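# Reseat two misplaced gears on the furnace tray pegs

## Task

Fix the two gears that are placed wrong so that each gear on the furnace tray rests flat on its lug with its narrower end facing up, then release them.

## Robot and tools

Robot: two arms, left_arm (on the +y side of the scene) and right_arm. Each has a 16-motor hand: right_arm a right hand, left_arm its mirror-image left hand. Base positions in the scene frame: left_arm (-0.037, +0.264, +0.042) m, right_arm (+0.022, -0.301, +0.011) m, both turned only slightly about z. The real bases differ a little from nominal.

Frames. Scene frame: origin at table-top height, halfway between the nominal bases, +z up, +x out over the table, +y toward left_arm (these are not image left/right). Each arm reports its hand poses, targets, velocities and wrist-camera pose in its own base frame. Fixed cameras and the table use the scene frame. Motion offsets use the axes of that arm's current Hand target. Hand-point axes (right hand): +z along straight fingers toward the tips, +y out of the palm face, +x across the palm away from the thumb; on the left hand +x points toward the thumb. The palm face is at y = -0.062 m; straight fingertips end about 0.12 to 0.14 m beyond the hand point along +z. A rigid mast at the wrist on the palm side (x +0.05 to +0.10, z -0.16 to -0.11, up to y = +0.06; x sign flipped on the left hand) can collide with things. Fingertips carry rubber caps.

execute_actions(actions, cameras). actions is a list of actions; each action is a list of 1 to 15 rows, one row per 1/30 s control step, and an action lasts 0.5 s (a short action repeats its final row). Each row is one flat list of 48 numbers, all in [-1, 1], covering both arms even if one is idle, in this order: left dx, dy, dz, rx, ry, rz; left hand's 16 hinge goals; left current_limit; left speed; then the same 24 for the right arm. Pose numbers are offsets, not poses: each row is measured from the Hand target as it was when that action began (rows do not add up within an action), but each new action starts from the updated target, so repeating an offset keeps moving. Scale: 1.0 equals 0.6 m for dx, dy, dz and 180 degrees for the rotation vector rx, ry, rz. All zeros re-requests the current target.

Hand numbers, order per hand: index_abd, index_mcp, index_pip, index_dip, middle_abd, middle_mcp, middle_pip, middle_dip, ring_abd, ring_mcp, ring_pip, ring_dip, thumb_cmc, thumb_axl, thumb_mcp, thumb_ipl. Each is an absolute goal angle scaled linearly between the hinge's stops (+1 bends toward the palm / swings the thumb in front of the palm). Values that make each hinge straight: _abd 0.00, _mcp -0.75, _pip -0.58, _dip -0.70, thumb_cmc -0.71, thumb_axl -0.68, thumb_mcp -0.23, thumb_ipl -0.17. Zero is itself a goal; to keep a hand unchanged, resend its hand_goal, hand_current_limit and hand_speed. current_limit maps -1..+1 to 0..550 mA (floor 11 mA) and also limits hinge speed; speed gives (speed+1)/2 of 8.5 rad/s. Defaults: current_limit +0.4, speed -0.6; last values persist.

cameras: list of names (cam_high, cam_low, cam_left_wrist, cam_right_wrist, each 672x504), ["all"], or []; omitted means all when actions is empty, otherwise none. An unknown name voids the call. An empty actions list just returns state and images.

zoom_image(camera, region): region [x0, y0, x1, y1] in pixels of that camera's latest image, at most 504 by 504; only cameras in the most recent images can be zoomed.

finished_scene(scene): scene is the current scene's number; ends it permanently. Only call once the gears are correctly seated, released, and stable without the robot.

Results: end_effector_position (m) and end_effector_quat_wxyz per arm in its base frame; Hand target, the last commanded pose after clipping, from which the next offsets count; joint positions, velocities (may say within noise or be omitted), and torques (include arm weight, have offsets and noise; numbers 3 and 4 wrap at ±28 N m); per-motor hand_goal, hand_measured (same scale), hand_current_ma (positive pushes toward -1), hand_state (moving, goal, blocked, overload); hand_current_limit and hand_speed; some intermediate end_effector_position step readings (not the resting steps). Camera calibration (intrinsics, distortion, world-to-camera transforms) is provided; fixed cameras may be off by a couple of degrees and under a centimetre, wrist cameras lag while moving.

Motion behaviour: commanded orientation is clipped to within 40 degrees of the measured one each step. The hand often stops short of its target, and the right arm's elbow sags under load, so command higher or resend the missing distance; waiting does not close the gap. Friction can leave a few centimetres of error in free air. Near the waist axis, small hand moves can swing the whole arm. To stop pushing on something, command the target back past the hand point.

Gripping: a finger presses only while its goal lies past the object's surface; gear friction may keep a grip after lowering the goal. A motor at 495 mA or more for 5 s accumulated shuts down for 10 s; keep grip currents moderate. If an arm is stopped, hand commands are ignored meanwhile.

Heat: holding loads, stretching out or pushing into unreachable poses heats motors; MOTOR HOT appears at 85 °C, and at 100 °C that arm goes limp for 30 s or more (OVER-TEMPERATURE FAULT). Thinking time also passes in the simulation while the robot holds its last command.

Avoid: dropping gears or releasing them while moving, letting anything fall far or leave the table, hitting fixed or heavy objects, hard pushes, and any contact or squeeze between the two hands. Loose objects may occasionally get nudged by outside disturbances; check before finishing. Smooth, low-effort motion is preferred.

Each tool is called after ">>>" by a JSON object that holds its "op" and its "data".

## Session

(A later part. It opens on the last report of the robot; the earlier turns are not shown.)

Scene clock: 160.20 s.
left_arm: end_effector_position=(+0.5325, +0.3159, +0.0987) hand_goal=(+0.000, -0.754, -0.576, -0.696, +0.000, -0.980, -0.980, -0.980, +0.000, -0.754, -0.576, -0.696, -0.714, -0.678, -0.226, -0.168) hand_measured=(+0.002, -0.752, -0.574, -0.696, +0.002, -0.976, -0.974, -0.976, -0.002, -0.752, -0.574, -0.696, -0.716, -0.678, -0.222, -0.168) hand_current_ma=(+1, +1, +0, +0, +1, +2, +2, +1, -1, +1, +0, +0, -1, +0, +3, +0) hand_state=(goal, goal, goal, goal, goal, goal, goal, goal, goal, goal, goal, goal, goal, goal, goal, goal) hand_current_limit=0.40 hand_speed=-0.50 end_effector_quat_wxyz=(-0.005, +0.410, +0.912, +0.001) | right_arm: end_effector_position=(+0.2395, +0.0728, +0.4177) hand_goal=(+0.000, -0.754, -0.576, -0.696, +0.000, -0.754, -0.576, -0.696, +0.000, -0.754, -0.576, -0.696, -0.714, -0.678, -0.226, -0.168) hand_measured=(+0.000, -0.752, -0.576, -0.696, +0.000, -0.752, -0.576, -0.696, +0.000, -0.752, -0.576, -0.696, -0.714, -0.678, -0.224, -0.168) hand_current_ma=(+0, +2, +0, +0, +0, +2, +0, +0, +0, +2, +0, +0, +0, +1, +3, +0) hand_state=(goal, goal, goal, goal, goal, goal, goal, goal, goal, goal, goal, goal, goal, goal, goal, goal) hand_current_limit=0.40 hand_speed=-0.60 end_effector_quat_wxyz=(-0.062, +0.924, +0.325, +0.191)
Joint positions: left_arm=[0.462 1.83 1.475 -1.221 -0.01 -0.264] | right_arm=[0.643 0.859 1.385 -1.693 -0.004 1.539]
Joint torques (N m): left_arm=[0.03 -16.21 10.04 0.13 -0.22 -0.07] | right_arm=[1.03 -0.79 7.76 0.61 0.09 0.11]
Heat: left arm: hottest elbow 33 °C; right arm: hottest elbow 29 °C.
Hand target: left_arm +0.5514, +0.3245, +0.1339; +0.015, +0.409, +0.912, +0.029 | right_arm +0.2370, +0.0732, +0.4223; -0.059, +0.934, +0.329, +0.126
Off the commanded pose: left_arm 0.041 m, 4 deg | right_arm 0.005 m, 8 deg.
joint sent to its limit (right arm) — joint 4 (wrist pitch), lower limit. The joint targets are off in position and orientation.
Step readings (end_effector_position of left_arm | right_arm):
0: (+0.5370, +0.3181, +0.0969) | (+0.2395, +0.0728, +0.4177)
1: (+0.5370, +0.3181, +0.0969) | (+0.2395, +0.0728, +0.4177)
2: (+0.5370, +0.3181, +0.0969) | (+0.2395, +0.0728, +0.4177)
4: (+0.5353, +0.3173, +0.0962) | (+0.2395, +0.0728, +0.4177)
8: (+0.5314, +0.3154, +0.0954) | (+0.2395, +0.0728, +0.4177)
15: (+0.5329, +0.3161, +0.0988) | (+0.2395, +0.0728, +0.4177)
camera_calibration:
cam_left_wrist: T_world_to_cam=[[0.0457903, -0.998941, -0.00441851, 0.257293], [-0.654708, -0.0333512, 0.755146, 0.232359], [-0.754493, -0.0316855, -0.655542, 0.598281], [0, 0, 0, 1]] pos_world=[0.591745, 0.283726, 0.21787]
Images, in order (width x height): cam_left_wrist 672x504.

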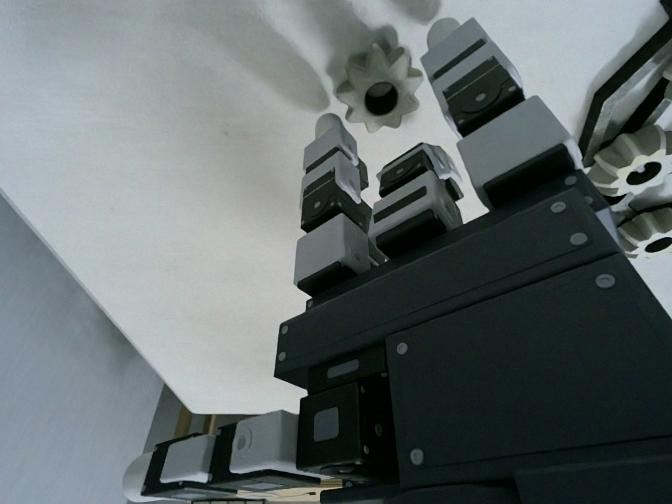

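>>> {"op": "execute_actions", "data": {"actions": [[[0,0,0,0,0,0,0.12,-0.754,-0.576,-0.696,0,-0.98,-0.98,-0.98,-0.12,-0.754,-0.576,-0.696,-0.714,-0.678,-0.226,-0.168,0.79,-0.85,0,0,0,0,0,0,0,-0.754,-0.576,-0.696,0,-0.754,-0.576,-0.696,0,-0.754,-0.576,-0.696,-0.714,-0.678,-0.226,-0.168,0.4,-0.6]],[[0,0,0,0,0,0,0.36,-0.754,-0.576,-0.696,0,-0.98,-0.98,-0.98,-0.36,-0.754,-0.576,-0.696,-0.714,-0.678,-0.226,-0.168,0.79,-0.85,0,0,0,0,0,0,0,-0.754,-0.576,-0.696,0,-0.754,-0.576,-0.696,0,-0.754,-0.576,-0.696,-0.714,-0.678,-0.226,-0.168,0.4,-0.6]]], "cameras": ["cam_left_wrist"]}}

>>> {"op": "zoom_image", "data": {"camera": "cam_left_wrist", "region": [300, 0, 480, 135]}}

Scene clock: 161.77 s.
left_arm: end_effector_position=(+0.5317, +0.3167, +0.0988) hand_goal=(+0.360, -0.754, -0.576, -0.696, +0.000, -0.980, -0.980, -0.980, -0.360, -0.754, -0.576, -0.696, -0.714, -0.678, -0.226, -0.168) hand_measured=(+0.132, -0.752, -0.574, -0.696, +0.002, -0.976, -0.974, -0.976, -0.150, -0.752, -0.574, -0.696, -0.716, -0.678, -0.222, -0.168) hand_current_ma=(-492, +1, +0, +0, +1, +2, +2, +1, +492, +1, +0, +0, -1, +0, +3, +0) hand_state=(blocked, goal, goal, goal, goal, goal, goal, goal, blocked, goal, goal, goal, goal, goal, goal, goal) hand_current_limit=0.79 hand_speed=-0.85 end_effector_quat_wxyz=(-0.008, +0.410, +0.912, +0.002) | right_arm: end_effector_position=(+0.2395, +0.0728, +0.4177) hand_goal=(+0.000, -0.754, -0.576, -0.696, +0.000, -0.754, -0.576, -0.696, +0.000, -0.754, -0.576, -0.696, -0.714, -0.678, -0.226, -0.168) hand_measured=(+0.000, -0.752, -0.576, -0.696, +0.000, -0.752, -0.576, -0.696, +0.000, -0.752, -0.576, -0.696, -0.714, -0.678, -0.224, -0.168) hand_current_ma=(+0, +2, +0, +0, +0, +2, +0, +0, +0, +2, +0, +0, +0, +1, +3, +0) hand_state=(goal, goal, goal, goal, goal, goal, goal, goal, goal, goal, goal, goal, goal, goal, goal, goal) hand_current_limit=0.40 hand_speed=-0.60 end_effector_quat_wxyz=(-0.062, +0.924, +0.325, +0.191)
Joint positions: left_arm=[0.462 1.83 1.475 -1.222 -0.016 -0.264] | right_arm=[0.643 0.859 1.385 -1.693 -0.004 1.539]
Joint torques (N m): left_arm=[-0.09 -16.38 10.03 0.13 -0.21 -0.06] | right_arm=[1.08 -0.79 7.71 0.68 0.09 0.11]
Heat: left arm: hottest elbow 33 °C; right arm: hottest elbow 29 °C.
Hand target: left_arm +0.5514, +0.3245, +0.1339; +0.015, +0.409, +0.912, +0.029 | right_arm +0.2370, +0.0732, +0.4223; -0.059, +0.934, +0.329, +0.126
Off the commanded pose: left_arm 0.041 m, 4 deg | right_arm 0.005 m, 8 deg.
joint sent to its limit (right arm) — joint 4 (wrist pitch), lower limit. The joint targets are off in position and orientation.
Step readings (end_effector_position of left_arm | right_arm):
0: (+0.5325, +0.3159, +0.0987) | (+0.2395, +0.0728, +0.4177)
1: (+0.5325, +0.3159, +0.0987) | (+0.2395, +0.0728, +0.4177)
2: (+0.5325, +0.3159, +0.0987) | (+0.2395, +0.0728, +0.4177)
4: (+0.5324, +0.3162, +0.0987) | (+0.2395, +0.0728, +0.4177)
8: (+0.5317, +0.3176, +0.0992) | (+0.2395, +0.0728, +0.4177)
15: (+0.5317, +0.3176, +0.0992) | (+0.2395, +0.0728, +0.4177)
16: (+0.5317, +0.3176, +0.0992) | (+0.2395, +0.0728, +0.4177)
17: (+0.5317, +0.3176, +0.0992) | (+0.2395, +0.0728, +0.4177)
19: (+0.5316, +0.3169, +0.0989) | (+0.2395, +0.0728, +0.4177)
23: (+0.5316, +0.3169, +0.0989) | (+0.2395, +0.0728, +0.4177)
30: (+0.5317, +0.3167, +0.0988) | (+0.2395, +0.0728, +0.4177)
camera_calibration:
cam_left_wrist: T_world_to_cam=[[0.0457775, -0.998907, -0.00942874, 0.258598], [-0.651592, -0.0370125, 0.757666, 0.230954], [-0.757187, -0.0285403, -0.652574, 0.597992], [0, 0, 0, 1]] pos_world=[0.591442, 0.283931, 0.217686]
Images, in order (width x height): cam_left_wrist 672x504.

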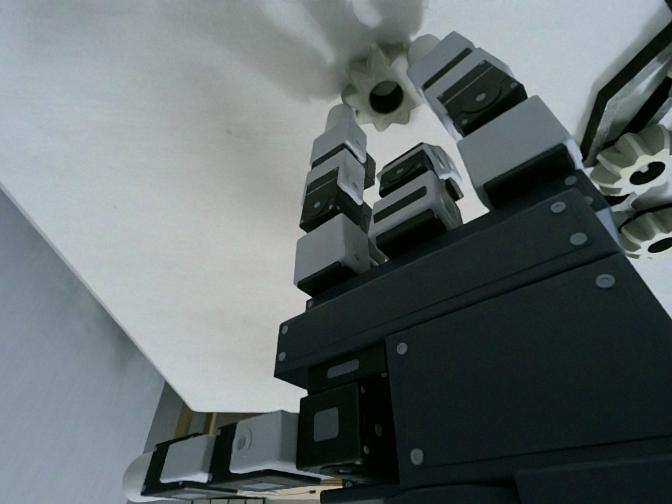

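Scaled by 2.800 from the camera's 672x504 image, which has a finer 960x720 frame.

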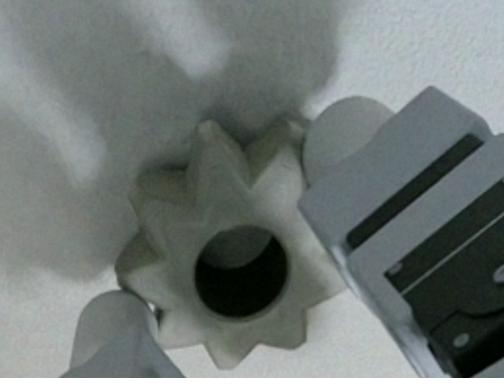

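>>> {"op": "execute_actions", "data": {"actions": [[[0,0.002,-0.009,0,0,0,0.36,-0.754,-0.576,-0.696,0,-0.98,-0.98,-0.98,-0.36,-0.754,-0.576,-0.696,-0.714,-0.678,-0.226,-0.168,0.79,-0.85,0,0,0,0,0,0,0,-0.754,-0.576,-0.696,0,-0.754,-0.576,-0.696,0,-0.754,-0.576,-0.696,-0.714,-0.678,-0.226,-0.168,0.4,-0.6]]], "cameras": ["cam_left_wrist"]}}

>>> {"op": "zoom_image", "data": {"camera": "cam_left_wrist", "region": [300, 0, 480, 135]}}

Scene clock: 164.90 s.
left_arm: end_effector_position=(+0.5349, +0.3180, +0.1080) hand_goal=(+0.360, -0.754, -0.576, -0.696, +0.000, -0.980, -0.980, -0.980, -0.360, -0.754, -0.576, -0.696, -0.714, -0.678, -0.226, -0.168) hand_measured=(+0.352, -0.754, -0.578, -0.696, +0.002, -0.976, -0.974, -0.976, -0.354, -0.754, -0.578, -0.696, -0.716, -0.678, -0.222, -0.168) hand_current_ma=(-4, +0, +0, +0, +1, +2, +2, +1, +2, +0, +0, +0, -1, +0, +3, +0) hand_state=(goal, goal, goal, goal, goal, goal, goal, goal, goal, goal, goal, goal, goal, goal, goal, goal) hand_current_limit=0.79 hand_speed=-0.85 end_effector_quat_wxyz=(-0.006, +0.410, +0.912, +0.004) | right_arm: end_effector_position=(+0.2395, +0.0728, +0.4177) hand_goal=(+0.000, -0.754, -0.576, -0.696, +0.000, -0.754, -0.576, -0.696, +0.000, -0.754, -0.576, -0.696, -0.714, -0.678, -0.226, -0.168) hand_measured=(+0.000, -0.752, -0.576, -0.696, +0.000, -0.752, -0.576, -0.696, +0.000, -0.752, -0.576, -0.696, -0.714, -0.678, -0.224, -0.168) hand_current_ma=(+0, +2, +0, +0, +0, +2, +0, +0, +0, +2, +0, +0, +0, +1, +3, +0) hand_state=(goal, goal, goal, goal, goal, goal, goal, goal, goal, goal, goal, goal, goal, goal, goal, goal) hand_current_limit=0.40 hand_speed=-0.60 end_effector_quat_wxyz=(-0.062, +0.924, +0.325, +0.191)
Joint positions: left_arm=[0.462 1.827 1.495 -1.239 -0.014 -0.264] | right_arm=[0.643 0.859 1.385 -1.693 -0.004 1.539]
Joint torques (N m): left_arm=[-0.15 -15.91 9.74 0.24 -0.19 -0.05] | right_arm=[0.97 -0.85 7.73 0.58 0.09 0.11]
Heat: left arm: hottest elbow 33 °C; right arm: hottest elbow 29 °C.
Hand target: left_arm +0.5521, +0.3250, +0.1394; +0.015, +0.409, +0.912, +0.029 | right_arm +0.2370, +0.0732, +0.4223; -0.059, +0.934, +0.329, +0.126
Off the commanded pose: left_arm 0.036 m, 4 deg | right_arm 0.005 m, 8 deg.
joint sent to its limit (right arm) — joint 4 (wrist pitch), lower limit. The joint targets are off in position and orientation.
Step readings (end_effector_position of left_arm | right_arm):
0: (+0.5317, +0.3167, +0.0988) | (+0.2395, +0.0728, +0.4177)
1: (+0.5317, +0.3167, +0.0988) | (+0.2395, +0.0728, +0.4177)
2: (+0.5322, +0.3170, +0.0995) | (+0.2395, +0.0728, +0.4177)
4: (+0.5321, +0.3169, +0.0999) | (+0.2395, +0.0728, +0.4177)
8: (+0.5330, +0.3164, +0.1024) | (+0.2395, +0.0728, +0.4177)
15: (+0.5344, +0.3189, +0.1083) | (+0.2395, +0.0728, +0.4177)
camera_calibration:
cam_left_wrist: T_world_to_cam=[[0.0457981, -0.998896, -0.0104898, 0.259903], [-0.656242, -0.0380016, 0.753593, 0.229345], [-0.753159, -0.0276292, -0.657258, 0.604447], [0, 0, 0, 1]] pos_world=[0.593847, 0.285032, 0.227171]
Images, in order (width x height): cam_left_wrist 672x504.

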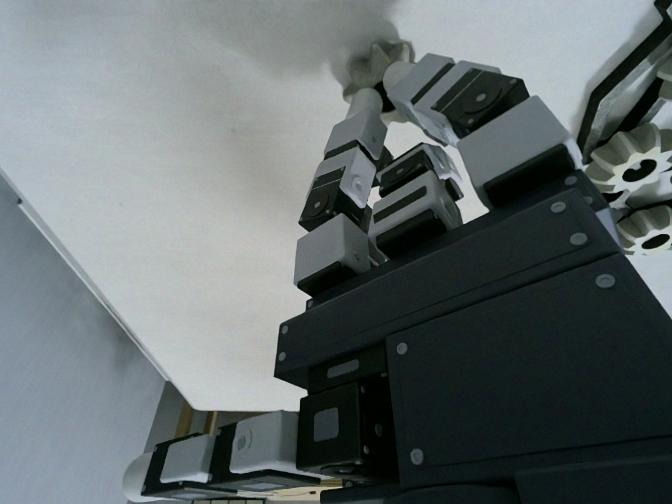

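Scaled by 2.800 from the camera's 672x504 image, which has a finer 960x720 frame.

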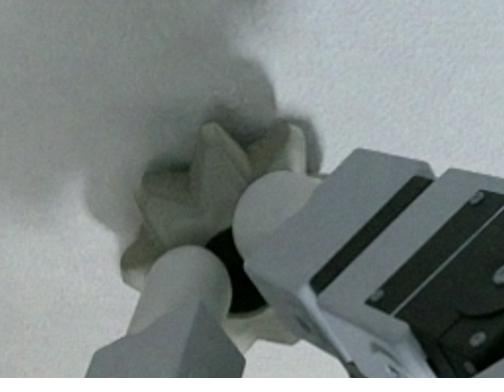

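>>> {"op": "execute_actions", "data": {"actions": [], "cameras": ["cam_high","cam_low","cam_left_wrist"]}}

>>> {"op": "zoom_image", "data": {"camera": "cam_high", "region": [460, 120, 520, 180]}}

>>> {"op": "zoom_image", "data": {"camera": "cam_low", "region": [320, 270, 380, 320]}}

Scene clock: 167.40 s.
left_arm: end_effector_position=(+0.5349, +0.3180, +0.1080) hand_goal=(+0.360, -0.754, -0.576, -0.696, +0.000, -0.980, -0.980, -0.980, -0.360, -0.754, -0.576, -0.696, -0.714, -0.678, -0.226, -0.168) hand_measured=(+0.352, -0.754, -0.578, -0.696, +0.002, -0.976, -0.974, -0.976, -0.354, -0.754, -0.578, -0.696, -0.716, -0.678, -0.222, -0.168) hand_current_ma=(-4, +0, +0, +0, +1, +2, +2, +1, +2, +0, +0, +0, -1, +0, +3, +0) hand_state=(goal, goal, goal, goal, goal, goal, goal, goal, goal, goal, goal, goal, goal, goal, goal, goal) hand_current_limit=0.79 hand_speed=-0.85 end_effector_quat_wxyz=(-0.006, +0.410, +0.912, +0.004) | right_arm: end_effector_position=(+0.2395, +0.0728, +0.4177) hand_goal=(+0.000, -0.754, -0.576, -0.696, +0.000, -0.754, -0.576, -0.696, +0.000, -0.754, -0.576, -0.696, -0.714, -0.678, -0.226, -0.168) hand_measured=(+0.000, -0.752, -0.576, -0.696, +0.000, -0.752, -0.576, -0.696, +0.000, -0.752, -0.576, -0.696, -0.714, -0.678, -0.224, -0.168) hand_current_ma=(+0, +2, +0, +0, +0, +2, +0, +0, +0, +2, +0, +0, +0, +1, +3, +0) hand_state=(goal, goal, goal, goal, goal, goal, goal, goal, goal, goal, goal, goal, goal, goal, goal, goal) hand_current_limit=0.40 hand_speed=-0.60 end_effector_quat_wxyz=(-0.062, +0.924, +0.325, +0.191)
Joint positions: left_arm=[0.462 1.827 1.495 -1.239 -0.014 -0.264] | right_arm=[0.643 0.859 1.385 -1.693 -0.004 1.539]
Joint velocities: within noise
Joint torques (N m): left_arm=[-0.21 -16.09 9.73 0.16 -0.2 -0.05] | right_arm=[0.91 -0.79 7.73 0.62 0.09 0.12]
Heat: left arm: hottest elbow 33 °C; right arm: hottest elbow 29 °C.
Hand target: left_arm +0.5521, +0.3250, +0.1394; +0.015, +0.409, +0.912, +0.029 | right_arm +0.2370, +0.0732, +0.4223; -0.059, +0.934, +0.329, +0.126
Off the commanded pose: left_arm 0.036 m, 4 deg | right_arm 0.005 m, 8 deg.
camera_calibration:
cam_left_wrist: T_world_to_cam=[[0.0457981, -0.998896, -0.0104898, 0.259903], [-0.656242, -0.0380016, 0.753593, 0.229345], [-0.753159, -0.0276292, -0.657258, 0.604447], [0, 0, 0, 1]] pos_world=[0.593847, 0.285032, 0.227171]
Images, in order (width x height): cam_high 672x504, cam_low 672x504, cam_left_wrist 672x504.

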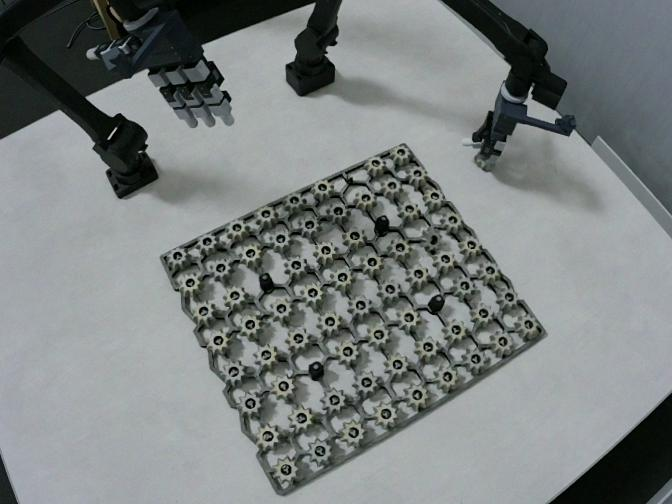

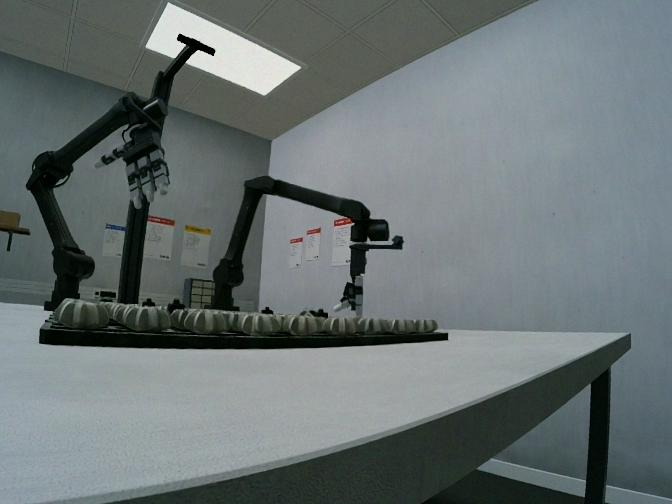

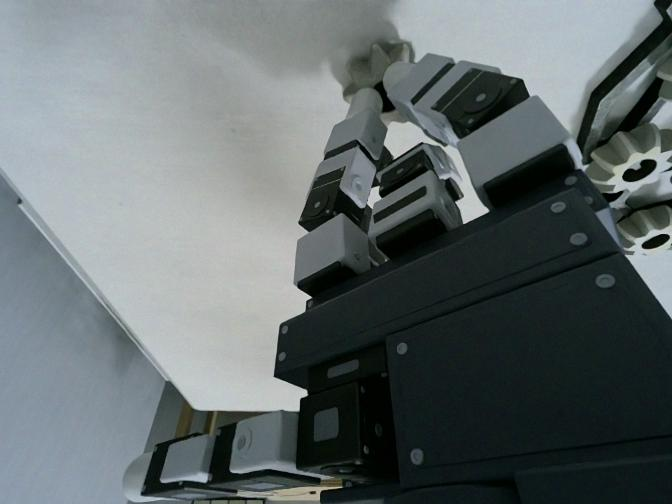

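Scaled by 8.400 from the camera's 672x504 image, which has a finer 960x720 frame.

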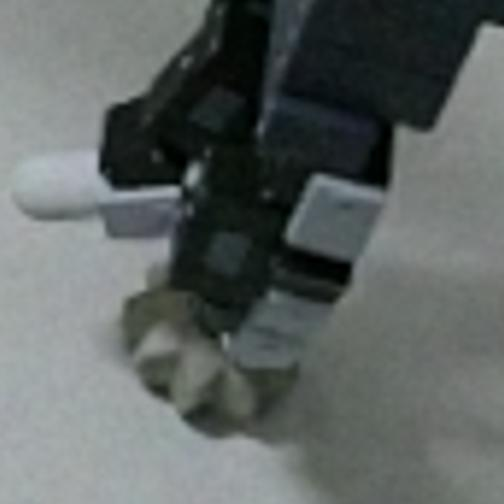

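Scaled by 8.400 from the camera's 672x504 image, which has a finer 960x720 frame.

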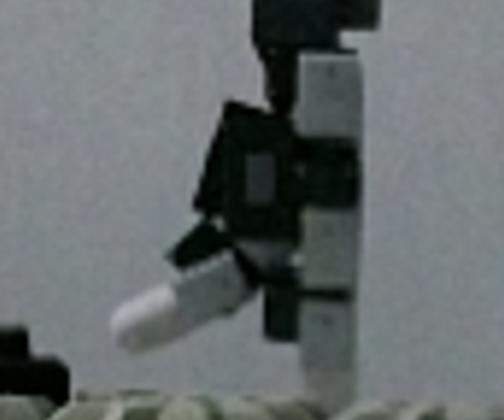

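>>> {"op": "execute_actions", "data": {"actions": [[[0,0,-0.015,0,0,0,0,-0.754,-0.576,-0.696,0,-0.98,-0.98,-0.98,0,-0.754,-0.576,-0.696,-0.714,-0.678,-0.226,-0.168,0.4,-0.5,0,0,0,0,0,0,0,-0.754,-0.576,-0.696,0,-0.754,-0.576,-0.696,0,-0.754,-0.576,-0.696,-0.714,-0.678,-0.226,-0.168,0.4,-0.6]]], "cameras": ["cam_left_wrist"]}}

>>> {"op": "zoom_image", "data": {"camera": "cam_left_wrist", "region": [240, 0, 480, 180]}}

Scene clock: 171.93 s.
left_arm: end_effector_position=(+0.5365, +0.3115, +0.1101) hand_goal=(+0.000, -0.754, -0.576, -0.696, +0.000, -0.980, -0.980, -0.980, +0.000, -0.754, -0.576, -0.696, -0.714, -0.678, -0.226, -0.168) hand_measured=(+0.002, -0.752, -0.576, -0.696, +0.002, -0.976, -0.974, -0.976, -0.002, -0.754, -0.578, -0.696, -0.716, -0.678, -0.222, -0.168) hand_current_ma=(+1, +0, +0, +0, +1, +2, +2, +1, -1, +0, +0, +0, -1, +0, +3, +0) hand_state=(goal, goal, goal, goal, goal, goal, goal, goal, goal, goal, goal, goal, goal, goal, goal, goal) hand_current_limit=0.40 hand_speed=-0.50 end_effector_quat_wxyz=(-0.007, +0.414, +0.910, -0.001) | right_arm: end_effector_position=(+0.2395, +0.0728, +0.4177) hand_goal=(+0.000, -0.754, -0.576, -0.696, +0.000, -0.754, -0.576, -0.696, +0.000, -0.754, -0.576, -0.696, -0.714, -0.678, -0.226, -0.168) hand_measured=(+0.000, -0.752, -0.576, -0.696, +0.000, -0.752, -0.576, -0.696, +0.000, -0.752, -0.576, -0.696, -0.714, -0.678, -0.224, -0.168) hand_current_ma=(+0, +2, +0, +0, +0, +2, +0, +0, +0, +2, +0, +0, +0, +1, +3, +0) hand_state=(goal, goal, goal, goal, goal, goal, goal, goal, goal, goal, goal, goal, goal, goal, goal, goal) hand_current_limit=0.40 hand_speed=-0.60 end_effector_quat_wxyz=(-0.062, +0.924, +0.325, +0.191)
Joint positions: left_arm=[0.453 1.826 1.501 -1.256 -0.01 -0.264] | right_arm=[0.643 0.859 1.385 -1.693 -0.004 1.539]
Joint torques (N m): left_arm=[-0.15 -17.03 10.09 0.03 -0.26 -0.06] | right_arm=[1.03 -0.79 7.75 0.62 0.09 0.11]
Heat: left arm: hottest elbow 33 °C; right arm: hottest elbow 30 °C.
Hand target: left_arm +0.5516, +0.3247, +0.1483; +0.015, +0.409, +0.912, +0.029 | right_arm +0.2370, +0.0732, +0.4223; -0.059, +0.934, +0.329, +0.126
Off the commanded pose: left_arm 0.043 m, 4 deg | right_arm 0.005 m, 8 deg.
joint sent to its limit (right arm) — joint 4 (wrist pitch), lower limit. The joint targets are off in position and orientation.
Step readings (end_effector_position of left_arm | right_arm):
0: (+0.5349, +0.3180, +0.1080) | (+0.2395, +0.0728, +0.4177)
1: (+0.5349, +0.3180, +0.1080) | (+0.2395, +0.0728, +0.4177)
2: (+0.5351, +0.3175, +0.1079) | (+0.2395, +0.0728, +0.4177)
4: (+0.5363, +0.3167, +0.1104) | (+0.2395, +0.0728, +0.4177)
8: (+0.5361, +0.3145, +0.1105) | (+0.2395, +0.0728, +0.4177)
15: (+0.5365, +0.3115, +0.1101) | (+0.2395, +0.0728, +0.4177)
camera_calibration:
cam_left_wrist: T_world_to_cam=[[0.0365861, -0.999327, -0.00253543, 0.257642], [-0.651836, -0.0257871, 0.757922, 0.221893], [-0.757477, -0.0260767, -0.65234, 0.608123], [0, 0, 0, 1]] pos_world=[0.595851, 0.279049, 0.229179]
Images, in order (width x height): cam_left_wrist 672x504.

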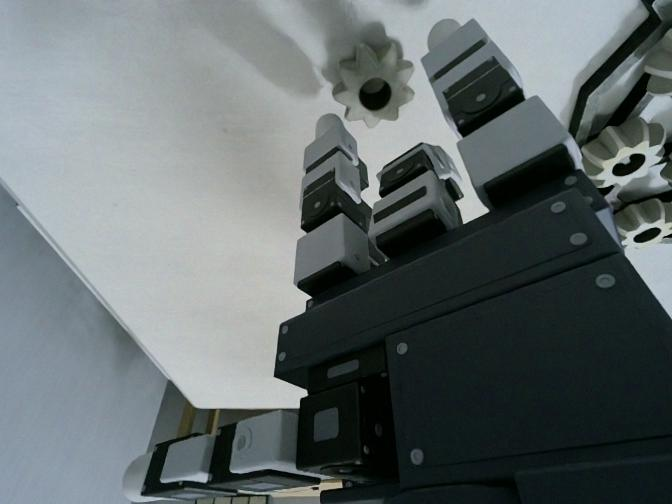

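Scaled by 2.100 from the camera's 672x504 image, which has a finer 960x720 frame.

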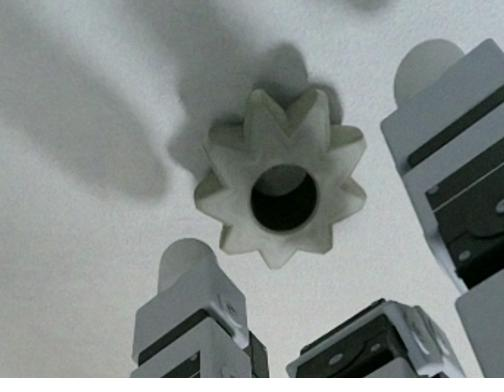

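>>> {"op": "execute_actions", "data": {"actions": [[[0.0078,-0.0093,0.05,0,0,0,0,-0.754,-0.576,-0.696,0,-0.98,-0.98,-0.98,0,-0.754,-0.576,-0.696,-0.714,-0.678,-0.226,-0.168,0.4,-0.5,0,0,0,0,0,0,0,-0.754,-0.576,-0.696,0,-0.754,-0.576,-0.696,0,-0.754,-0.576,-0.696,-0.714,-0.678,-0.226,-0.168,0.4,-0.6]],[[0,0,0.013,0,0,0,0,-0.754,-0.576,-0.696,0,-0.98,-0.98,-0.98,0,-0.754,-0.576,-0.696,-0.714,-0.678,-0.226,-0.168,0.4,-0.5,0,0,0,0,0,0,0,-0.754,-0.576,-0.696,0,-0.754,-0.576,-0.696,0,-0.754,-0.576,-0.696,-0.714,-0.678,-0.226,-0.168,0.4,-0.6]]], "cameras": ["cam_left_wrist"]}}

>>> {"op": "zoom_image", "data": {"camera": "cam_left_wrist", "region": [240, 0, 480, 180]}}

Scene clock: 182.37 s.
left_arm: end_effector_position=(+0.5426, +0.3156, +0.1028) hand_goal=(+0.000, -0.754, -0.576, -0.696, +0.000, -0.980, -0.980, -0.980, +0.000, -0.754, -0.576, -0.696, -0.714, -0.678, -0.226, -0.168) hand_measured=(+0.000, -0.752, -0.576, -0.696, +0.002, -0.976, -0.974, -0.976, -0.002, -0.754, -0.578, -0.696, -0.716, -0.678, -0.222, -0.168) hand_current_ma=(+0, +0, +0, +0, +1, +2, +2, +1, -1, +0, +0, +0, -1, +0, +3, +0) hand_state=(goal, goal, goal, goal, goal, goal, goal, goal, goal, goal, goal, goal, goal, goal, goal, goal) hand_current_limit=0.40 hand_speed=-0.50 end_effector_quat_wxyz=(+0.007, +0.413, +0.911, +0.016) | right_arm: end_effector_position=(+0.2395, +0.0728, +0.4177) hand_goal=(+0.000, -0.754, -0.576, -0.696, +0.000, -0.754, -0.576, -0.696, +0.000, -0.754, -0.576, -0.696, -0.714, -0.678, -0.226, -0.168) hand_measured=(+0.000, -0.752, -0.576, -0.696, +0.000, -0.752, -0.576, -0.696, +0.000, -0.752, -0.576, -0.696, -0.714, -0.678, -0.224, -0.168) hand_current_ma=(+0, +2, +0, +0, +0, +2, +0, +0, +0, +2, +0, +0, +0, +1, +3, +0) hand_state=(goal, goal, goal, goal, goal, goal, goal, goal, goal, goal, goal, goal, goal, goal, goal, goal) hand_current_limit=0.40 hand_speed=-0.60 end_effector_quat_wxyz=(-0.062, +0.924, +0.325, +0.191)
Joint positions: left_arm=[0.455 1.827 1.474 -1.184 -0.01 -0.264] | right_arm=[0.643 0.859 1.385 -1.693 -0.004 1.539]
Joint torques (N m): left_arm=[0.21 -14.8 6.74 1.02 -0.25 0.01] | right_arm=[0.91 -0.91 7.71 0.62 0.09 0.11]
Heat: left arm: hottest elbow 33 °C; right arm: hottest elbow 30 °C.
Hand target: left_arm +0.5462, +0.3260, +0.1102; +0.015, +0.409, +0.912, +0.029 | right_arm +0.2370, +0.0732, +0.4223; -0.059, +0.934, +0.329, +0.126
Off the commanded pose: left_arm 0.013 m, 2 deg | right_arm 0.005 m, 8 deg.
joint sent to its limit (right arm) — joint 4 (wrist pitch), lower limit. The joint targets are off in position and orientation.
Step readings (end_effector_position of left_arm | right_arm):
0: (+0.5365, +0.3115, +0.1101) | (+0.2395, +0.0728, +0.4177)
1: (+0.5365, +0.3115, +0.1101) | (+0.2395, +0.0728, +0.4177)
2: (+0.5365, +0.3115, +0.1101) | (+0.2395, +0.0728, +0.4177)
4: (+0.5392, +0.3128, +0.1101) | (+0.2395, +0.0728, +0.4177)
8: (+0.5440, +0.3152, +0.1108) | (+0.2395, +0.0728, +0.4177)
15: (+0.5415, +0.3140, +0.1060) | (+0.2395, +0.0728, +0.4177)
16: (+0.5419, +0.3142, +0.1061) | (+0.2395, +0.0728, +0.4177)
17: (+0.5422, +0.3143, +0.1062) | (+0.2395, +0.0728, +0.4177)
19: (+0.5429, +0.3146, +0.1055) | (+0.2395, +0.0728, +0.4177)
23: (+0.5430, +0.3147, +0.1041) | (+0.2395, +0.0728, +0.4177)
30: (+0.5423, +0.3154, +0.1026) | (+0.2395, +0.0728, +0.4177)
camera_calibration:
cam_left_wrist: T_world_to_cam=[[0.0385138, -0.999059, -0.0199561, 0.262145], [-0.680527, -0.0408477, 0.731584, 0.254648], [-0.73171, -0.0145954, -0.68146, 0.593524], [0, 0, 0, 1]] pos_world=[0.597487, 0.280963, 0.223398]
Images, in order (width x height): cam_left_wrist 672x504.

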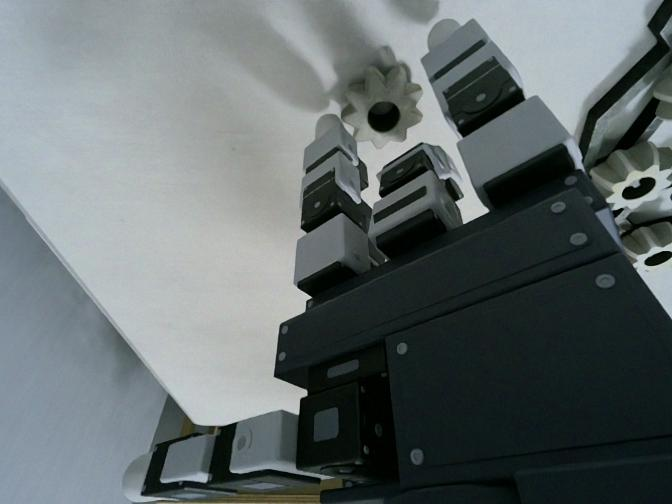

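Scaled by 2.100 from the camera's 672x504 image, which has a finer 960x720 frame.

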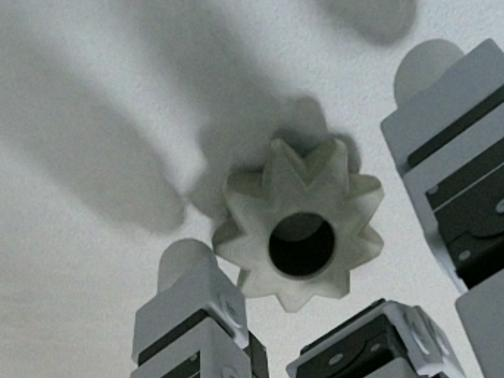

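>>> {"op": "execute_actions", "data": {"actions": [[[0,-0.006,0.02,0,0,0,0,-0.754,-0.576,-0.696,0,-0.98,-0.98,-0.98,0,-0.754,-0.576,-0.696,-0.714,-0.678,-0.226,-0.168,0.4,-0.5,0,0,0,0,0,0,0,-0.754,-0.576,-0.696,0,-0.754,-0.576,-0.696,0,-0.754,-0.576,-0.696,-0.714,-0.678,-0.226,-0.168,0.4,-0.6]]], "cameras": ["cam_left_wrist"]}}

>>> {"op": "zoom_image", "data": {"camera": "cam_left_wrist", "region": [240, 0, 480, 180]}}

Scene clock: 183.40 s.
left_arm: end_effector_position=(+0.5382, +0.3166, +0.0895) hand_goal=(+0.000, -0.754, -0.576, -0.696, +0.000, -0.980, -0.980, -0.980, +0.000, -0.754, -0.576, -0.696, -0.714, -0.678, -0.226, -0.168) hand_measured=(+0.002, -0.754, -0.576, -0.696, +0.002, -0.976, -0.974, -0.976, -0.002, -0.754, -0.578, -0.696, -0.716, -0.678, -0.222, -0.168) hand_current_ma=(+0, +0, +0, +0, +1, +2, +2, +1, -1, +0, +0, +0, -1, +0, +3, +0) hand_state=(goal, goal, goal, goal, goal, goal, goal, goal, goal, goal, goal, goal, goal, goal, goal, goal) hand_current_limit=0.40 hand_speed=-0.50 end_effector_quat_wxyz=(+0.006, +0.411, +0.911, +0.015) | right_arm: end_effector_position=(+0.2395, +0.0728, +0.4177) hand_goal=(+0.000, -0.754, -0.576, -0.696, +0.000, -0.754, -0.576, -0.696, +0.000, -0.754, -0.576, -0.696, -0.714, -0.678, -0.226, -0.168) hand_measured=(+0.000, -0.752, -0.576, -0.696, +0.000, -0.752, -0.576, -0.696, +0.000, -0.752, -0.576, -0.696, -0.714, -0.678, -0.224, -0.168) hand_current_ma=(+0, +2, +0, +0, +0, +2, +0, +0, +0, +2, +0, +0, +0, +1, +3, +0) hand_state=(goal, goal, goal, goal, goal, goal, goal, goal, goal, goal, goal, goal, goal, goal, goal, goal) hand_current_limit=0.40 hand_speed=-0.60 end_effector_quat_wxyz=(-0.062, +0.924, +0.325, +0.191)
Joint positions: left_arm=[0.459 1.833 1.446 -1.153 -0.01 -0.264] | right_arm=[0.643 0.859 1.385 -1.693 -0.004 1.539]
Joint torques (N m): left_arm=[0.09 -14.74 6.79 0.91 -0.23 0.01] | right_arm=[0.97 -0.85 7.72 0.58 0.09 0.11]
Heat: left arm: hottest elbow 33 °C; right arm: hottest elbow 30 °C.
Hand target: left_arm +0.5442, +0.3241, +0.0980; +0.015, +0.409, +0.912, +0.029 | right_arm +0.2370, +0.0732, +0.4223; -0.059, +0.934, +0.329, +0.126
Off the commanded pose: left_arm 0.013 m, 2 deg | right_arm 0.005 m, 8 deg.
joint sent to its limit (right arm) — joint 4 (wrist pitch), lower limit. The joint targets are off in position and orientation.
Step readings (end_effector_position of left_arm | right_arm):
0: (+0.5426, +0.3156, +0.1028) | (+0.2395, +0.0728, +0.4177)
1: (+0.5426, +0.3156, +0.1028) | (+0.2395, +0.0728, +0.4177)
2: (+0.5428, +0.3157, +0.1023) | (+0.2395, +0.0728, +0.4177)
4: (+0.5424, +0.3158, +0.0999) | (+0.2395, +0.0728, +0.4177)
8: (+0.5394, +0.3161, +0.0930) | (+0.2395, +0.0728, +0.4177)
15: (+0.5382, +0.3166, +0.0895) | (+0.2395, +0.0728, +0.4177)
camera_calibration:
cam_left_wrist: T_world_to_cam=[[0.0431287, -0.998895, -0.0186713, 0.260358], [-0.678346, -0.0429988, 0.733484, 0.260758], [-0.733476, -0.0189686, -0.679451, 0.583419], [0, 0, 0, 1]] pos_world=[0.593579, 0.28235, 0.210003]
Images, in order (width x height): cam_left_wrist 672x504.

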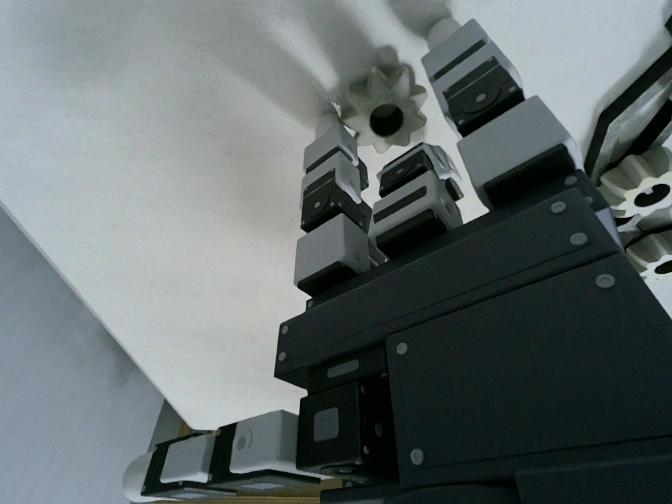

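Scaled by 2.100 from the camera's 672x504 image, which has a finer 960x720 frame.

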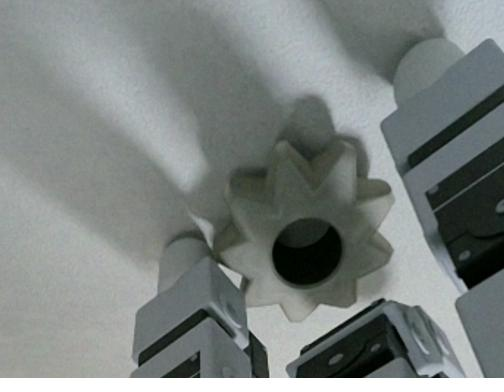

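>>> {"op": "execute_actions", "data": {"actions": [[[-0.002,-0.002,0.012,0,0,0,0,-0.754,-0.576,-0.696,0,-0.98,-0.98,-0.98,0,-0.754,-0.576,-0.696,-0.714,-0.678,-0.226,-0.168,0.4,-0.5,0,0,0,0,0,0,0,-0.754,-0.576,-0.696,0,-0.754,-0.576,-0.696,0,-0.754,-0.576,-0.696,-0.714,-0.678,-0.226,-0.168,0.4,-0.6]]], "cameras": ["cam_left_wrist"]}}

>>> {"op": "zoom_image", "data": {"camera": "cam_left_wrist", "region": [240, 0, 480, 180]}}

Scene clock: 184.40 s.
left_arm: end_effector_position=(+0.5403, +0.3162, +0.0897) hand_goal=(+0.000, -0.754, -0.576, -0.696, +0.000, -0.980, -0.980, -0.980, +0.000, -0.754, -0.576, -0.696, -0.714, -0.678, -0.226, -0.168) hand_measured=(-0.002, -0.764, -0.582, -0.698, +0.002, -0.976, -0.974, -0.976, -0.002, -0.754, -0.578, -0.696, -0.716, -0.678, -0.222, -0.168) hand_current_ma=(+0, -7, -3, +0, +1, +2, +2, +1, -1, +0, +0, +0, -1, +0, +3, +0) hand_state=(goal, goal, goal, goal, goal, goal, goal, goal, goal, goal, goal, goal, goal, goal, goal, goal) hand_current_limit=0.40 hand_speed=-0.50 end_effector_quat_wxyz=(+0.005, +0.410, +0.912, +0.021) | right_arm: end_effector_position=(+0.2395, +0.0728, +0.4177) hand_goal=(+0.000, -0.754, -0.576, -0.696, +0.000, -0.754, -0.576, -0.696, +0.000, -0.754, -0.576, -0.696, -0.714, -0.678, -0.226, -0.168) hand_measured=(+0.000, -0.752, -0.576, -0.696, +0.000, -0.752, -0.576, -0.696, +0.000, -0.752, -0.576, -0.696, -0.714, -0.678, -0.224, -0.168) hand_current_ma=(+0, +2, +0, +0, +0, +2, +0, +0, +0, +2, +0, +0, +0, +1, +3, +0) hand_state=(goal, goal, goal, goal, goal, goal, goal, goal, goal, goal, goal, goal, goal, goal, goal, goal) hand_current_limit=0.40 hand_speed=-0.60 end_effector_quat_wxyz=(-0.062, +0.924, +0.325, +0.191)
Joint positions: left_arm=[0.453 1.833 1.443 -1.141 -0.02 -0.273] | right_arm=[0.643 0.859 1.385 -1.693 -0.004 1.539]
Joint torques (N m): left_arm=[0.09 -14.56 6.15 1.24 -0.23 -0.01] | right_arm=[1.08 -0.79 7.73 0.59 0.08 0.11]
Heat: left arm: hottest elbow 33 °C; right arm: hottest elbow 30 °C.
Hand target: left_arm +0.5444, +0.3227, +0.0908; +0.015, +0.409, +0.912, +0.029 | right_arm +0.2370, +0.0732, +0.4223; -0.059, +0.934, +0.329, +0.126
Off the commanded pose: left_arm 0.008 m, 1 deg | right_arm 0.005 m, 8 deg.
joint sent to its limit (right arm) — joint 4 (wrist pitch), lower limit. The joint targets are off in position and orientation.
Step readings (end_effector_position of left_arm | right_arm):
0: (+0.5382, +0.3166, +0.0895) | (+0.2395, +0.0728, +0.4177)
1: (+0.5382, +0.3166, +0.0895) | (+0.2395, +0.0728, +0.4177)
2: (+0.5386, +0.3168, +0.0896) | (+0.2395, +0.0728, +0.4177)
4: (+0.5387, +0.3169, +0.0892) | (+0.2395, +0.0728, +0.4177)
8: (+0.5392, +0.3169, +0.0891) | (+0.2395, +0.0728, +0.4177)
15: (+0.5403, +0.3162, +0.0897) | (+0.2395, +0.0728, +0.4177)
camera_calibration:
cam_left_wrist: T_world_to_cam=[[0.0466043, -0.9984, -0.0320318, 0.259086], [-0.680955, -0.0552147, 0.730241, 0.267566], [-0.730841, -0.0122202, -0.682439, 0.581732], [0, 0, 0, 1]] pos_world=[0.595279, 0.280554, 0.209907]
Images, in order (width x height): cam_left_wrist 672x504.

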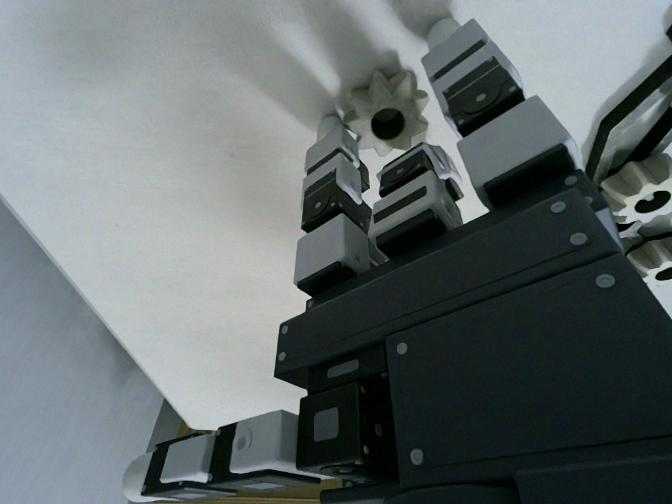

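Scaled by 2.100 from the camera's 672x504 image, which has a finer 960x720 frame.

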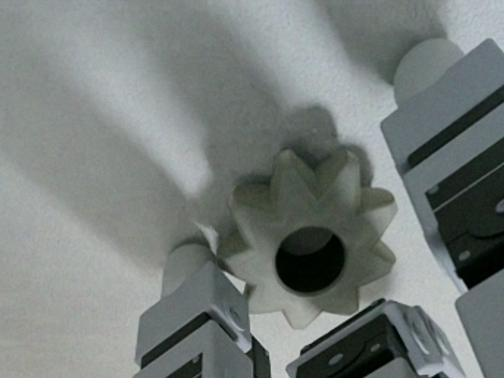

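>>> {"op": "execute_actions", "data": {"actions": [[[0.0048,0.0094,-0.0618,0,0,0,0,-0.754,-0.576,-0.696,0,-0.98,-0.98,-0.98,0,-0.754,-0.576,-0.696,-0.714,-0.678,-0.226,-0.168,0.4,-0.5,0,0,0,0,0,0,0,-0.754,-0.576,-0.696,0,-0.754,-0.576,-0.696,0,-0.754,-0.576,-0.696,-0.714,-0.678,-0.226,-0.168,0.4,-0.6]]], "cameras": ["cam_left_wrist"]}}

>>> {"op": "zoom_image", "data": {"camera": "cam_left_wrist", "region": [240, 0, 480, 180]}}

Scene clock: 186.27 s.
left_arm: end_effector_position=(+0.5290, +0.3098, +0.0863) hand_goal=(+0.000, -0.754, -0.576, -0.696, +0.000, -0.980, -0.980, -0.980, +0.000, -0.754, -0.576, -0.696, -0.714, -0.678, -0.226, -0.168) hand_measured=(+0.002, -0.748, -0.572, -0.694, +0.002, -0.976, -0.974, -0.976, -0.002, -0.754, -0.578, -0.696, -0.716, -0.678, -0.222, -0.168) hand_current_ma=(+0, +3, +1, +0, +1, +2, +2, +1, -1, +0, +0, +0, +0, +0, +3, +0) hand_state=(goal, goal, goal, goal, goal, goal, goal, goal, goal, goal, goal, goal, goal, goal, goal, goal) hand_current_limit=0.40 hand_speed=-0.50 end_effector_quat_wxyz=(-0.009, +0.413, +0.911, -0.004) | right_arm: end_effector_position=(+0.2395, +0.0728, +0.4177) hand_goal=(+0.000, -0.754, -0.576, -0.696, +0.000, -0.754, -0.576, -0.696, +0.000, -0.754, -0.576, -0.696, -0.714, -0.678, -0.226, -0.168) hand_measured=(+0.000, -0.752, -0.576, -0.696, +0.000, -0.752, -0.576, -0.696, +0.000, -0.752, -0.576, -0.696, -0.714, -0.678, -0.224, -0.168) hand_current_ma=(+0, +2, +0, +0, +0, +2, +0, +0, +0, +2, +0, +0, +0, +1, +3, +0) hand_state=(goal, goal, goal, goal, goal, goal, goal, goal, goal, goal, goal, goal, goal, goal, goal, goal) hand_current_limit=0.40 hand_speed=-0.60 end_effector_quat_wxyz=(-0.062, +0.924, +0.325, +0.191)
Joint positions: left_arm=[0.456 1.833 1.447 -1.203 -0.01 -0.263] | right_arm=[0.643 0.859 1.385 -1.693 -0.004 1.539]
Joint torques (N m): left_arm=[0.44 -17.2 10.04 0.06 -0.23 0.03] | right_arm=[1.14 -0.85 7.72 0.59 0.09 0.11]
Heat: left arm: hottest elbow 33 °C; right arm: hottest elbow 30 °C.
Hand target: left_arm +0.5448, +0.3271, +0.1281; +0.015, +0.409, +0.912, +0.029 | right_arm +0.2370, +0.0732, +0.4223; -0.059, +0.934, +0.329, +0.126
Off the commanded pose: left_arm 0.048 m, 5 deg | right_arm 0.005 m, 8 deg.
joint sent to its limit (right arm) — joint 4 (wrist pitch), lower limit. The joint targets are off in position and orientation.
Step readings (end_effector_position of left_arm | right_arm):
0: (+0.5403, +0.3162, +0.0897) | (+0.2395, +0.0728, +0.4177)
1: (+0.5403, +0.3162, +0.0897) | (+0.2395, +0.0728, +0.4177)
2: (+0.5400, +0.3161, +0.0895) | (+0.2395, +0.0728, +0.4177)
4: (+0.5378, +0.3144, +0.0885) | (+0.2395, +0.0728, +0.4177)
8: (+0.5330, +0.3108, +0.0870) | (+0.2395, +0.0728, +0.4177)
15: (+0.5293, +0.3100, +0.0865) | (+0.2395, +0.0728, +0.4177)
camera_calibration:
cam_left_wrist: T_world_to_cam=[[0.0380871, -0.999274, 0.000547842, 0.255085], [-0.646585, -0.0242264, 0.762457, 0.231352], [-0.761891, -0.029394, -0.647038, 0.589809], [0, 0, 0, 1]] pos_world=[0.589243, 0.277842, 0.205094]
Images, in order (width x height): cam_left_wrist 672x504.

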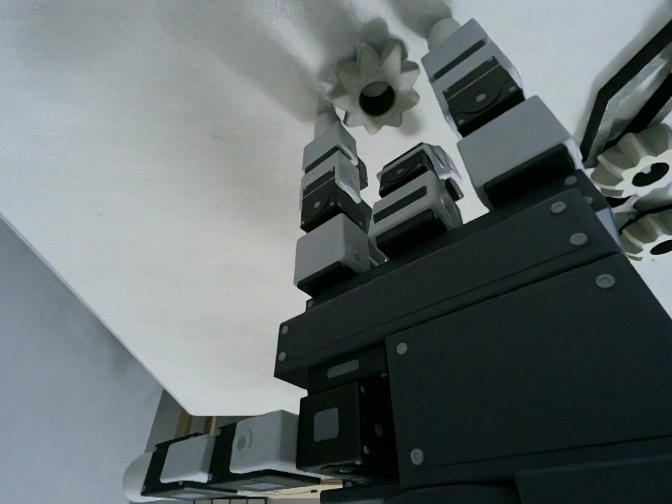

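Scaled by 2.100 from the camera's 672x504 image, which has a finer 960x720 frame.

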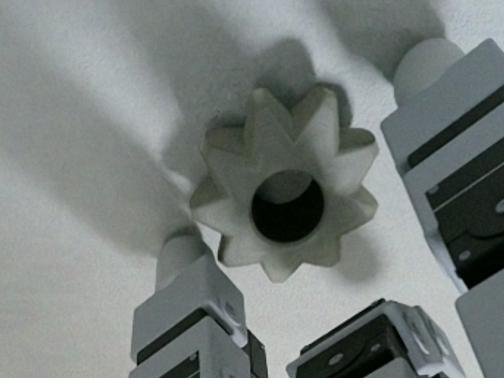

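>>> {"op": "execute_actions", "data": {"actions": [[[0.004,0.0087,-0.0097,0,0,0,0,-0.754,-0.576,-0.696,0,-0.98,-0.98,-0.98,0,-0.754,-0.576,-0.696,-0.714,-0.678,-0.226,-0.168,0.4,-0.5,0,0,0,0,0,0,0,-0.754,-0.576,-0.696,0,-0.754,-0.576,-0.696,0,-0.754,-0.576,-0.696,-0.714,-0.678,-0.226,-0.168,0.4,-0.6]]], "cameras": ["cam_left_wrist"]}}

>>> {"op": "zoom_image", "data": {"camera": "cam_left_wrist", "region": [240, 0, 480, 180]}}

Scene clock: 187.67 s.
left_arm: end_effector_position=(+0.5291, +0.3204, +0.0962) hand_goal=(+0.000, -0.754, -0.576, -0.696, +0.000, -0.980, -0.980, -0.980, +0.000, -0.754, -0.576, -0.696, -0.714, -0.678, -0.226, -0.168) hand_measured=(+0.002, -0.748, -0.572, -0.694, +0.002, -0.976, -0.974, -0.976, -0.002, -0.754, -0.578, -0.696, -0.716, -0.678, -0.222, -0.168) hand_current_ma=(+0, +3, +1, +0, +1, +2, +2, +1, -1, +0, +0, +0, +0, +0, +3, +0) hand_state=(goal, goal, goal, goal, goal, goal, goal, goal, goal, goal, goal, goal, goal, goal, goal, goal) hand_current_limit=0.40 hand_speed=-0.50 end_effector_quat_wxyz=(-0.007, +0.406, +0.914, -0.001) | right_arm: end_effector_position=(+0.2395, +0.0728, +0.4177) hand_goal=(+0.000, -0.754, -0.576, -0.696, +0.000, -0.754, -0.576, -0.696, +0.000, -0.754, -0.576, -0.696, -0.714, -0.678, -0.226, -0.168) hand_measured=(+0.000, -0.752, -0.576, -0.696, +0.000, -0.752, -0.576, -0.696, +0.000, -0.752, -0.576, -0.696, -0.714, -0.678, -0.224, -0.168) hand_current_ma=(+0, +2, +0, +0, +0, +2, +0, +0, +0, +2, +0, +0, +0, +1, +3, +0) hand_state=(goal, goal, goal, goal, goal, goal, goal, goal, goal, goal, goal, goal, goal, goal, goal, goal) hand_current_limit=0.40 hand_speed=-0.60 end_effector_quat_wxyz=(-0.062, +0.924, +0.325, +0.191)
Joint positions: left_arm=[0.471 1.833 1.474 -1.221 -0.01 -0.263] | right_arm=[0.643 0.859 1.385 -1.693 -0.004 1.539]
Joint torques (N m): left_arm=[0.21 -16.73 9.99 0.1 -0.22 0.02] | right_arm=[1.03 -0.91 7.72 0.59 0.09 0.11]
Heat: left arm: hottest elbow 33 °C; right arm: hottest elbow 30 °C.
Hand target: left_arm +0.5468, +0.3321, +0.1343; +0.015, +0.409, +0.912, +0.029 | right_arm +0.2370, +0.0732, +0.4223; -0.059, +0.934, +0.329, +0.126
Off the commanded pose: left_arm 0.044 m, 4 deg | right_arm 0.005 m, 8 deg.
joint sent to its limit (right arm) — joint 4 (wrist pitch), lower limit. The joint targets are off in position and orientation.
Step readings (end_effector_position of left_arm | right_arm):
0: (+0.5290, +0.3098, +0.0863) | (+0.2395, +0.0728, +0.4177)
1: (+0.5290, +0.3098, +0.0863) | (+0.2395, +0.0728, +0.4177)
2: (+0.5292, +0.3099, +0.0869) | (+0.2395, +0.0728, +0.4177)
4: (+0.5290, +0.3109, +0.0884) | (+0.2395, +0.0728, +0.4177)
8: (+0.5314, +0.3142, +0.0939) | (+0.2395, +0.0728, +0.4177)
15: (+0.5306, +0.3180, +0.0962) | (+0.2395, +0.0728, +0.4177)
camera_calibration:
cam_left_wrist: T_world_to_cam=[[0.0534644, -0.998566, -0.00258168, 0.257553], [-0.651295, -0.0368307, 0.75793, 0.231109], [-0.756939, -0.0388409, -0.652331, 0.597517], [0, 0, 0, 1]] pos_world=[0.589034, 0.288904, 0.215279]
Images, in order (width x height): cam_left_wrist 672x504.

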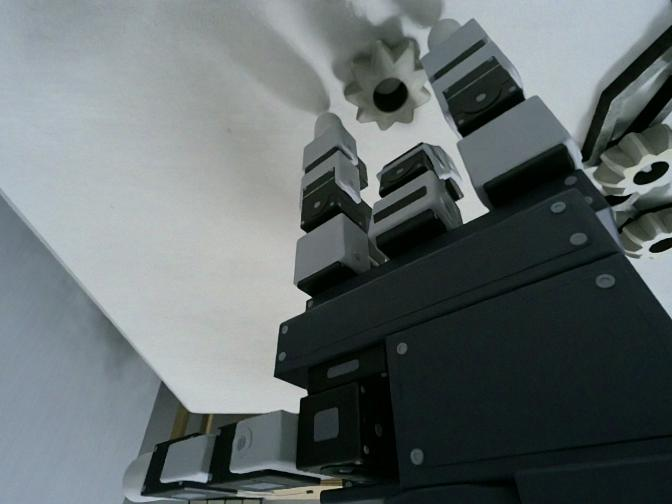

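Scaled by 2.100 from the camera's 672x504 image, which has a finer 960x720 frame.

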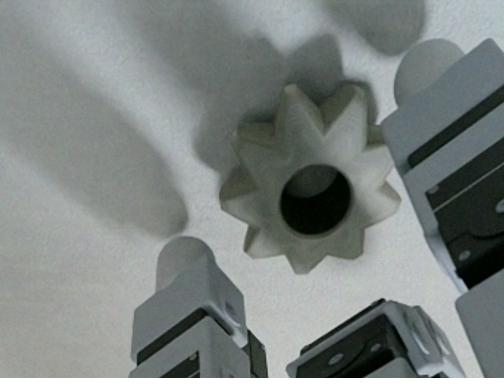

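>>> {"op": "execute_actions", "data": {"actions": [[[-0.0037,-0.009,0.051,0,0,0,0,-0.754,-0.576,-0.696,0,-0.98,-0.98,-0.98,0,-0.754,-0.576,-0.696,-0.714,-0.678,-0.226,-0.168,0.4,-0.5,0,0,0,0,0,0,0,-0.754,-0.576,-0.696,0,-0.754,-0.576,-0.696,0,-0.754,-0.576,-0.696,-0.714,-0.678,-0.226,-0.168,0.4,-0.6]],[[0,0.008,-0.04,0,0,0,0,-0.754,-0.576,-0.696,0,-0.98,-0.98,-0.98,0,-0.754,-0.576,-0.696,-0.714,-0.678,-0.226,-0.168,0.4,-0.5,0,0,0,0,0,0,0,-0.754,-0.576,-0.696,0,-0.754,-0.576,-0.696,0,-0.754,-0.576,-0.696,-0.714,-0.678,-0.226,-0.168,0.4,-0.6]]], "cameras": ["cam_left_wrist"]}}

>>> {"op": "zoom_image", "data": {"camera": "cam_left_wrist", "region": [240, 0, 480, 180]}}

Scene clock: 189.70 s.
left_arm: end_effector_position=(+0.5298, +0.3208, +0.0931) hand_goal=(+0.000, -0.754, -0.576, -0.696, +0.000, -0.980, -0.980, -0.980, +0.000, -0.754, -0.576, -0.696, -0.714, -0.678, -0.226, -0.168) hand_measured=(+0.002, -0.750, -0.574, -0.694, +0.002, -0.976, -0.974, -0.976, -0.002, -0.754, -0.578, -0.696, -0.716, -0.678, -0.222, -0.168) hand_current_ma=(+0, +2, +1, +0, +1, +2, +2, +1, -1, +0, +0, +0, +0, +0, +3, +0) hand_state=(goal, goal, goal, goal, goal, goal, goal, goal, goal, goal, goal, goal, goal, goal, goal, goal) hand_current_limit=0.40 hand_speed=-0.50 end_effector_quat_wxyz=(-0.005, +0.406, +0.914, +0.001) | right_arm: end_effector_position=(+0.2395, +0.0728, +0.4177) hand_goal=(+0.000, -0.754, -0.576, -0.696, +0.000, -0.754, -0.576, -0.696, +0.000, -0.754, -0.576, -0.696, -0.714, -0.678, -0.226, -0.168) hand_measured=(+0.000, -0.752, -0.576, -0.696, +0.000, -0.752, -0.576, -0.696, +0.000, -0.752, -0.576, -0.696, -0.714, -0.678, -0.224, -0.168) hand_current_ma=(+0, +2, +0, +0, +0, +2, +0, +0, +0, +2, +0, +0, +0, +1, +3, +0) hand_state=(goal, goal, goal, goal, goal, goal, goal, goal, goal, goal, goal, goal, goal, goal, goal, goal) hand_current_limit=0.40 hand_speed=-0.60 end_effector_quat_wxyz=(-0.062, +0.924, +0.325, +0.191)
Joint positions: left_arm=[0.471 1.835 1.466 -1.206 -0.01 -0.263] | right_arm=[0.643 0.859 1.385 -1.693 -0.004 1.539]
Joint torques (N m): left_arm=[-0.03 -16.21 9.96 0.1 -0.21 -0.03] | right_arm=[0.97 -0.91 7.73 0.61 0.09 0.11]
Heat: left arm: hottest elbow 33 °C; right arm: hottest elbow 30 °C.
Hand target: left_arm +0.5482, +0.3303, +0.1277; +0.015, +0.409, +0.912, +0.029 | right_arm +0.2370, +0.0732, +0.4223; -0.059, +0.934, +0.329, +0.126
Off the commanded pose: left_arm 0.040 m, 4 deg | right_arm 0.005 m, 8 deg.
joint sent to its limit (right arm) — joint 4 (wrist pitch), lower limit. The joint targets are off in position and orientation.
Step readings (end_effector_position of left_arm | right_arm):
0: (+0.5291, +0.3204, +0.0962) | (+0.2395, +0.0728, +0.4177)
1: (+0.5291, +0.3204, +0.0962) | (+0.2395, +0.0728, +0.4177)
2: (+0.5291, +0.3204, +0.0962) | (+0.2395, +0.0728, +0.4177)
4: (+0.5318, +0.3218, +0.0971) | (+0.2395, +0.0728, +0.4177)
8: (+0.5379, +0.3249, +0.0993) | (+0.2395, +0.0728, +0.4177)
15: (+0.5376, +0.3247, +0.0959) | (+0.2395, +0.0728, +0.4177)
16: (+0.5376, +0.3247, +0.0959) | (+0.2395, +0.0728, +0.4177)
17: (+0.5376, +0.3247, +0.0959) | (+0.2395, +0.0728, +0.4177)
19: (+0.5362, +0.3240, +0.0954) | (+0.2395, +0.0728, +0.4177)
23: (+0.5319, +0.3218, +0.0938) | (+0.2395, +0.0728, +0.4177)
30: (+0.5298, +0.3208, +0.0931) | (+0.2395, +0.0728, +0.4177)
camera_calibration:
cam_left_wrist: T_world_to_cam=[[0.0534678, -0.998557, -0.00504754, 0.258162], [-0.655489, -0.0389106, 0.754201, 0.237252], [-0.753309, -0.0370168, -0.656624, 0.593947], [0, 0, 0, 1]] pos_world=[0.589139, 0.289007, 0.212367]
Images, in order (width x height): cam_left_wrist 672x504.

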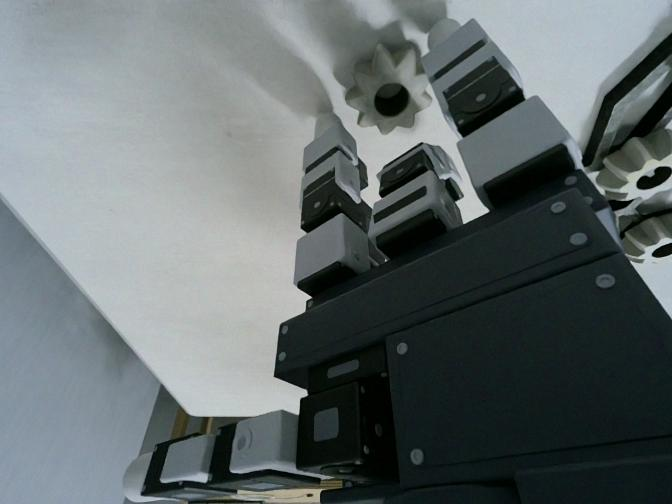

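Scaled by 2.100 from the camera's 672x504 image, which has a finer 960x720 frame.

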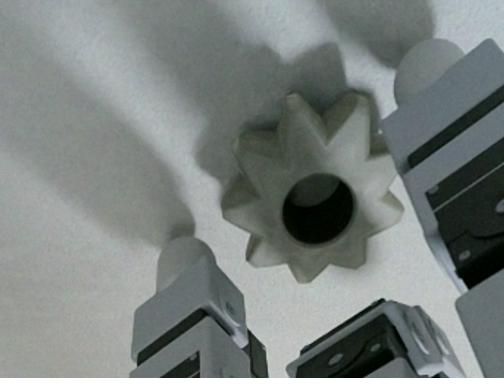

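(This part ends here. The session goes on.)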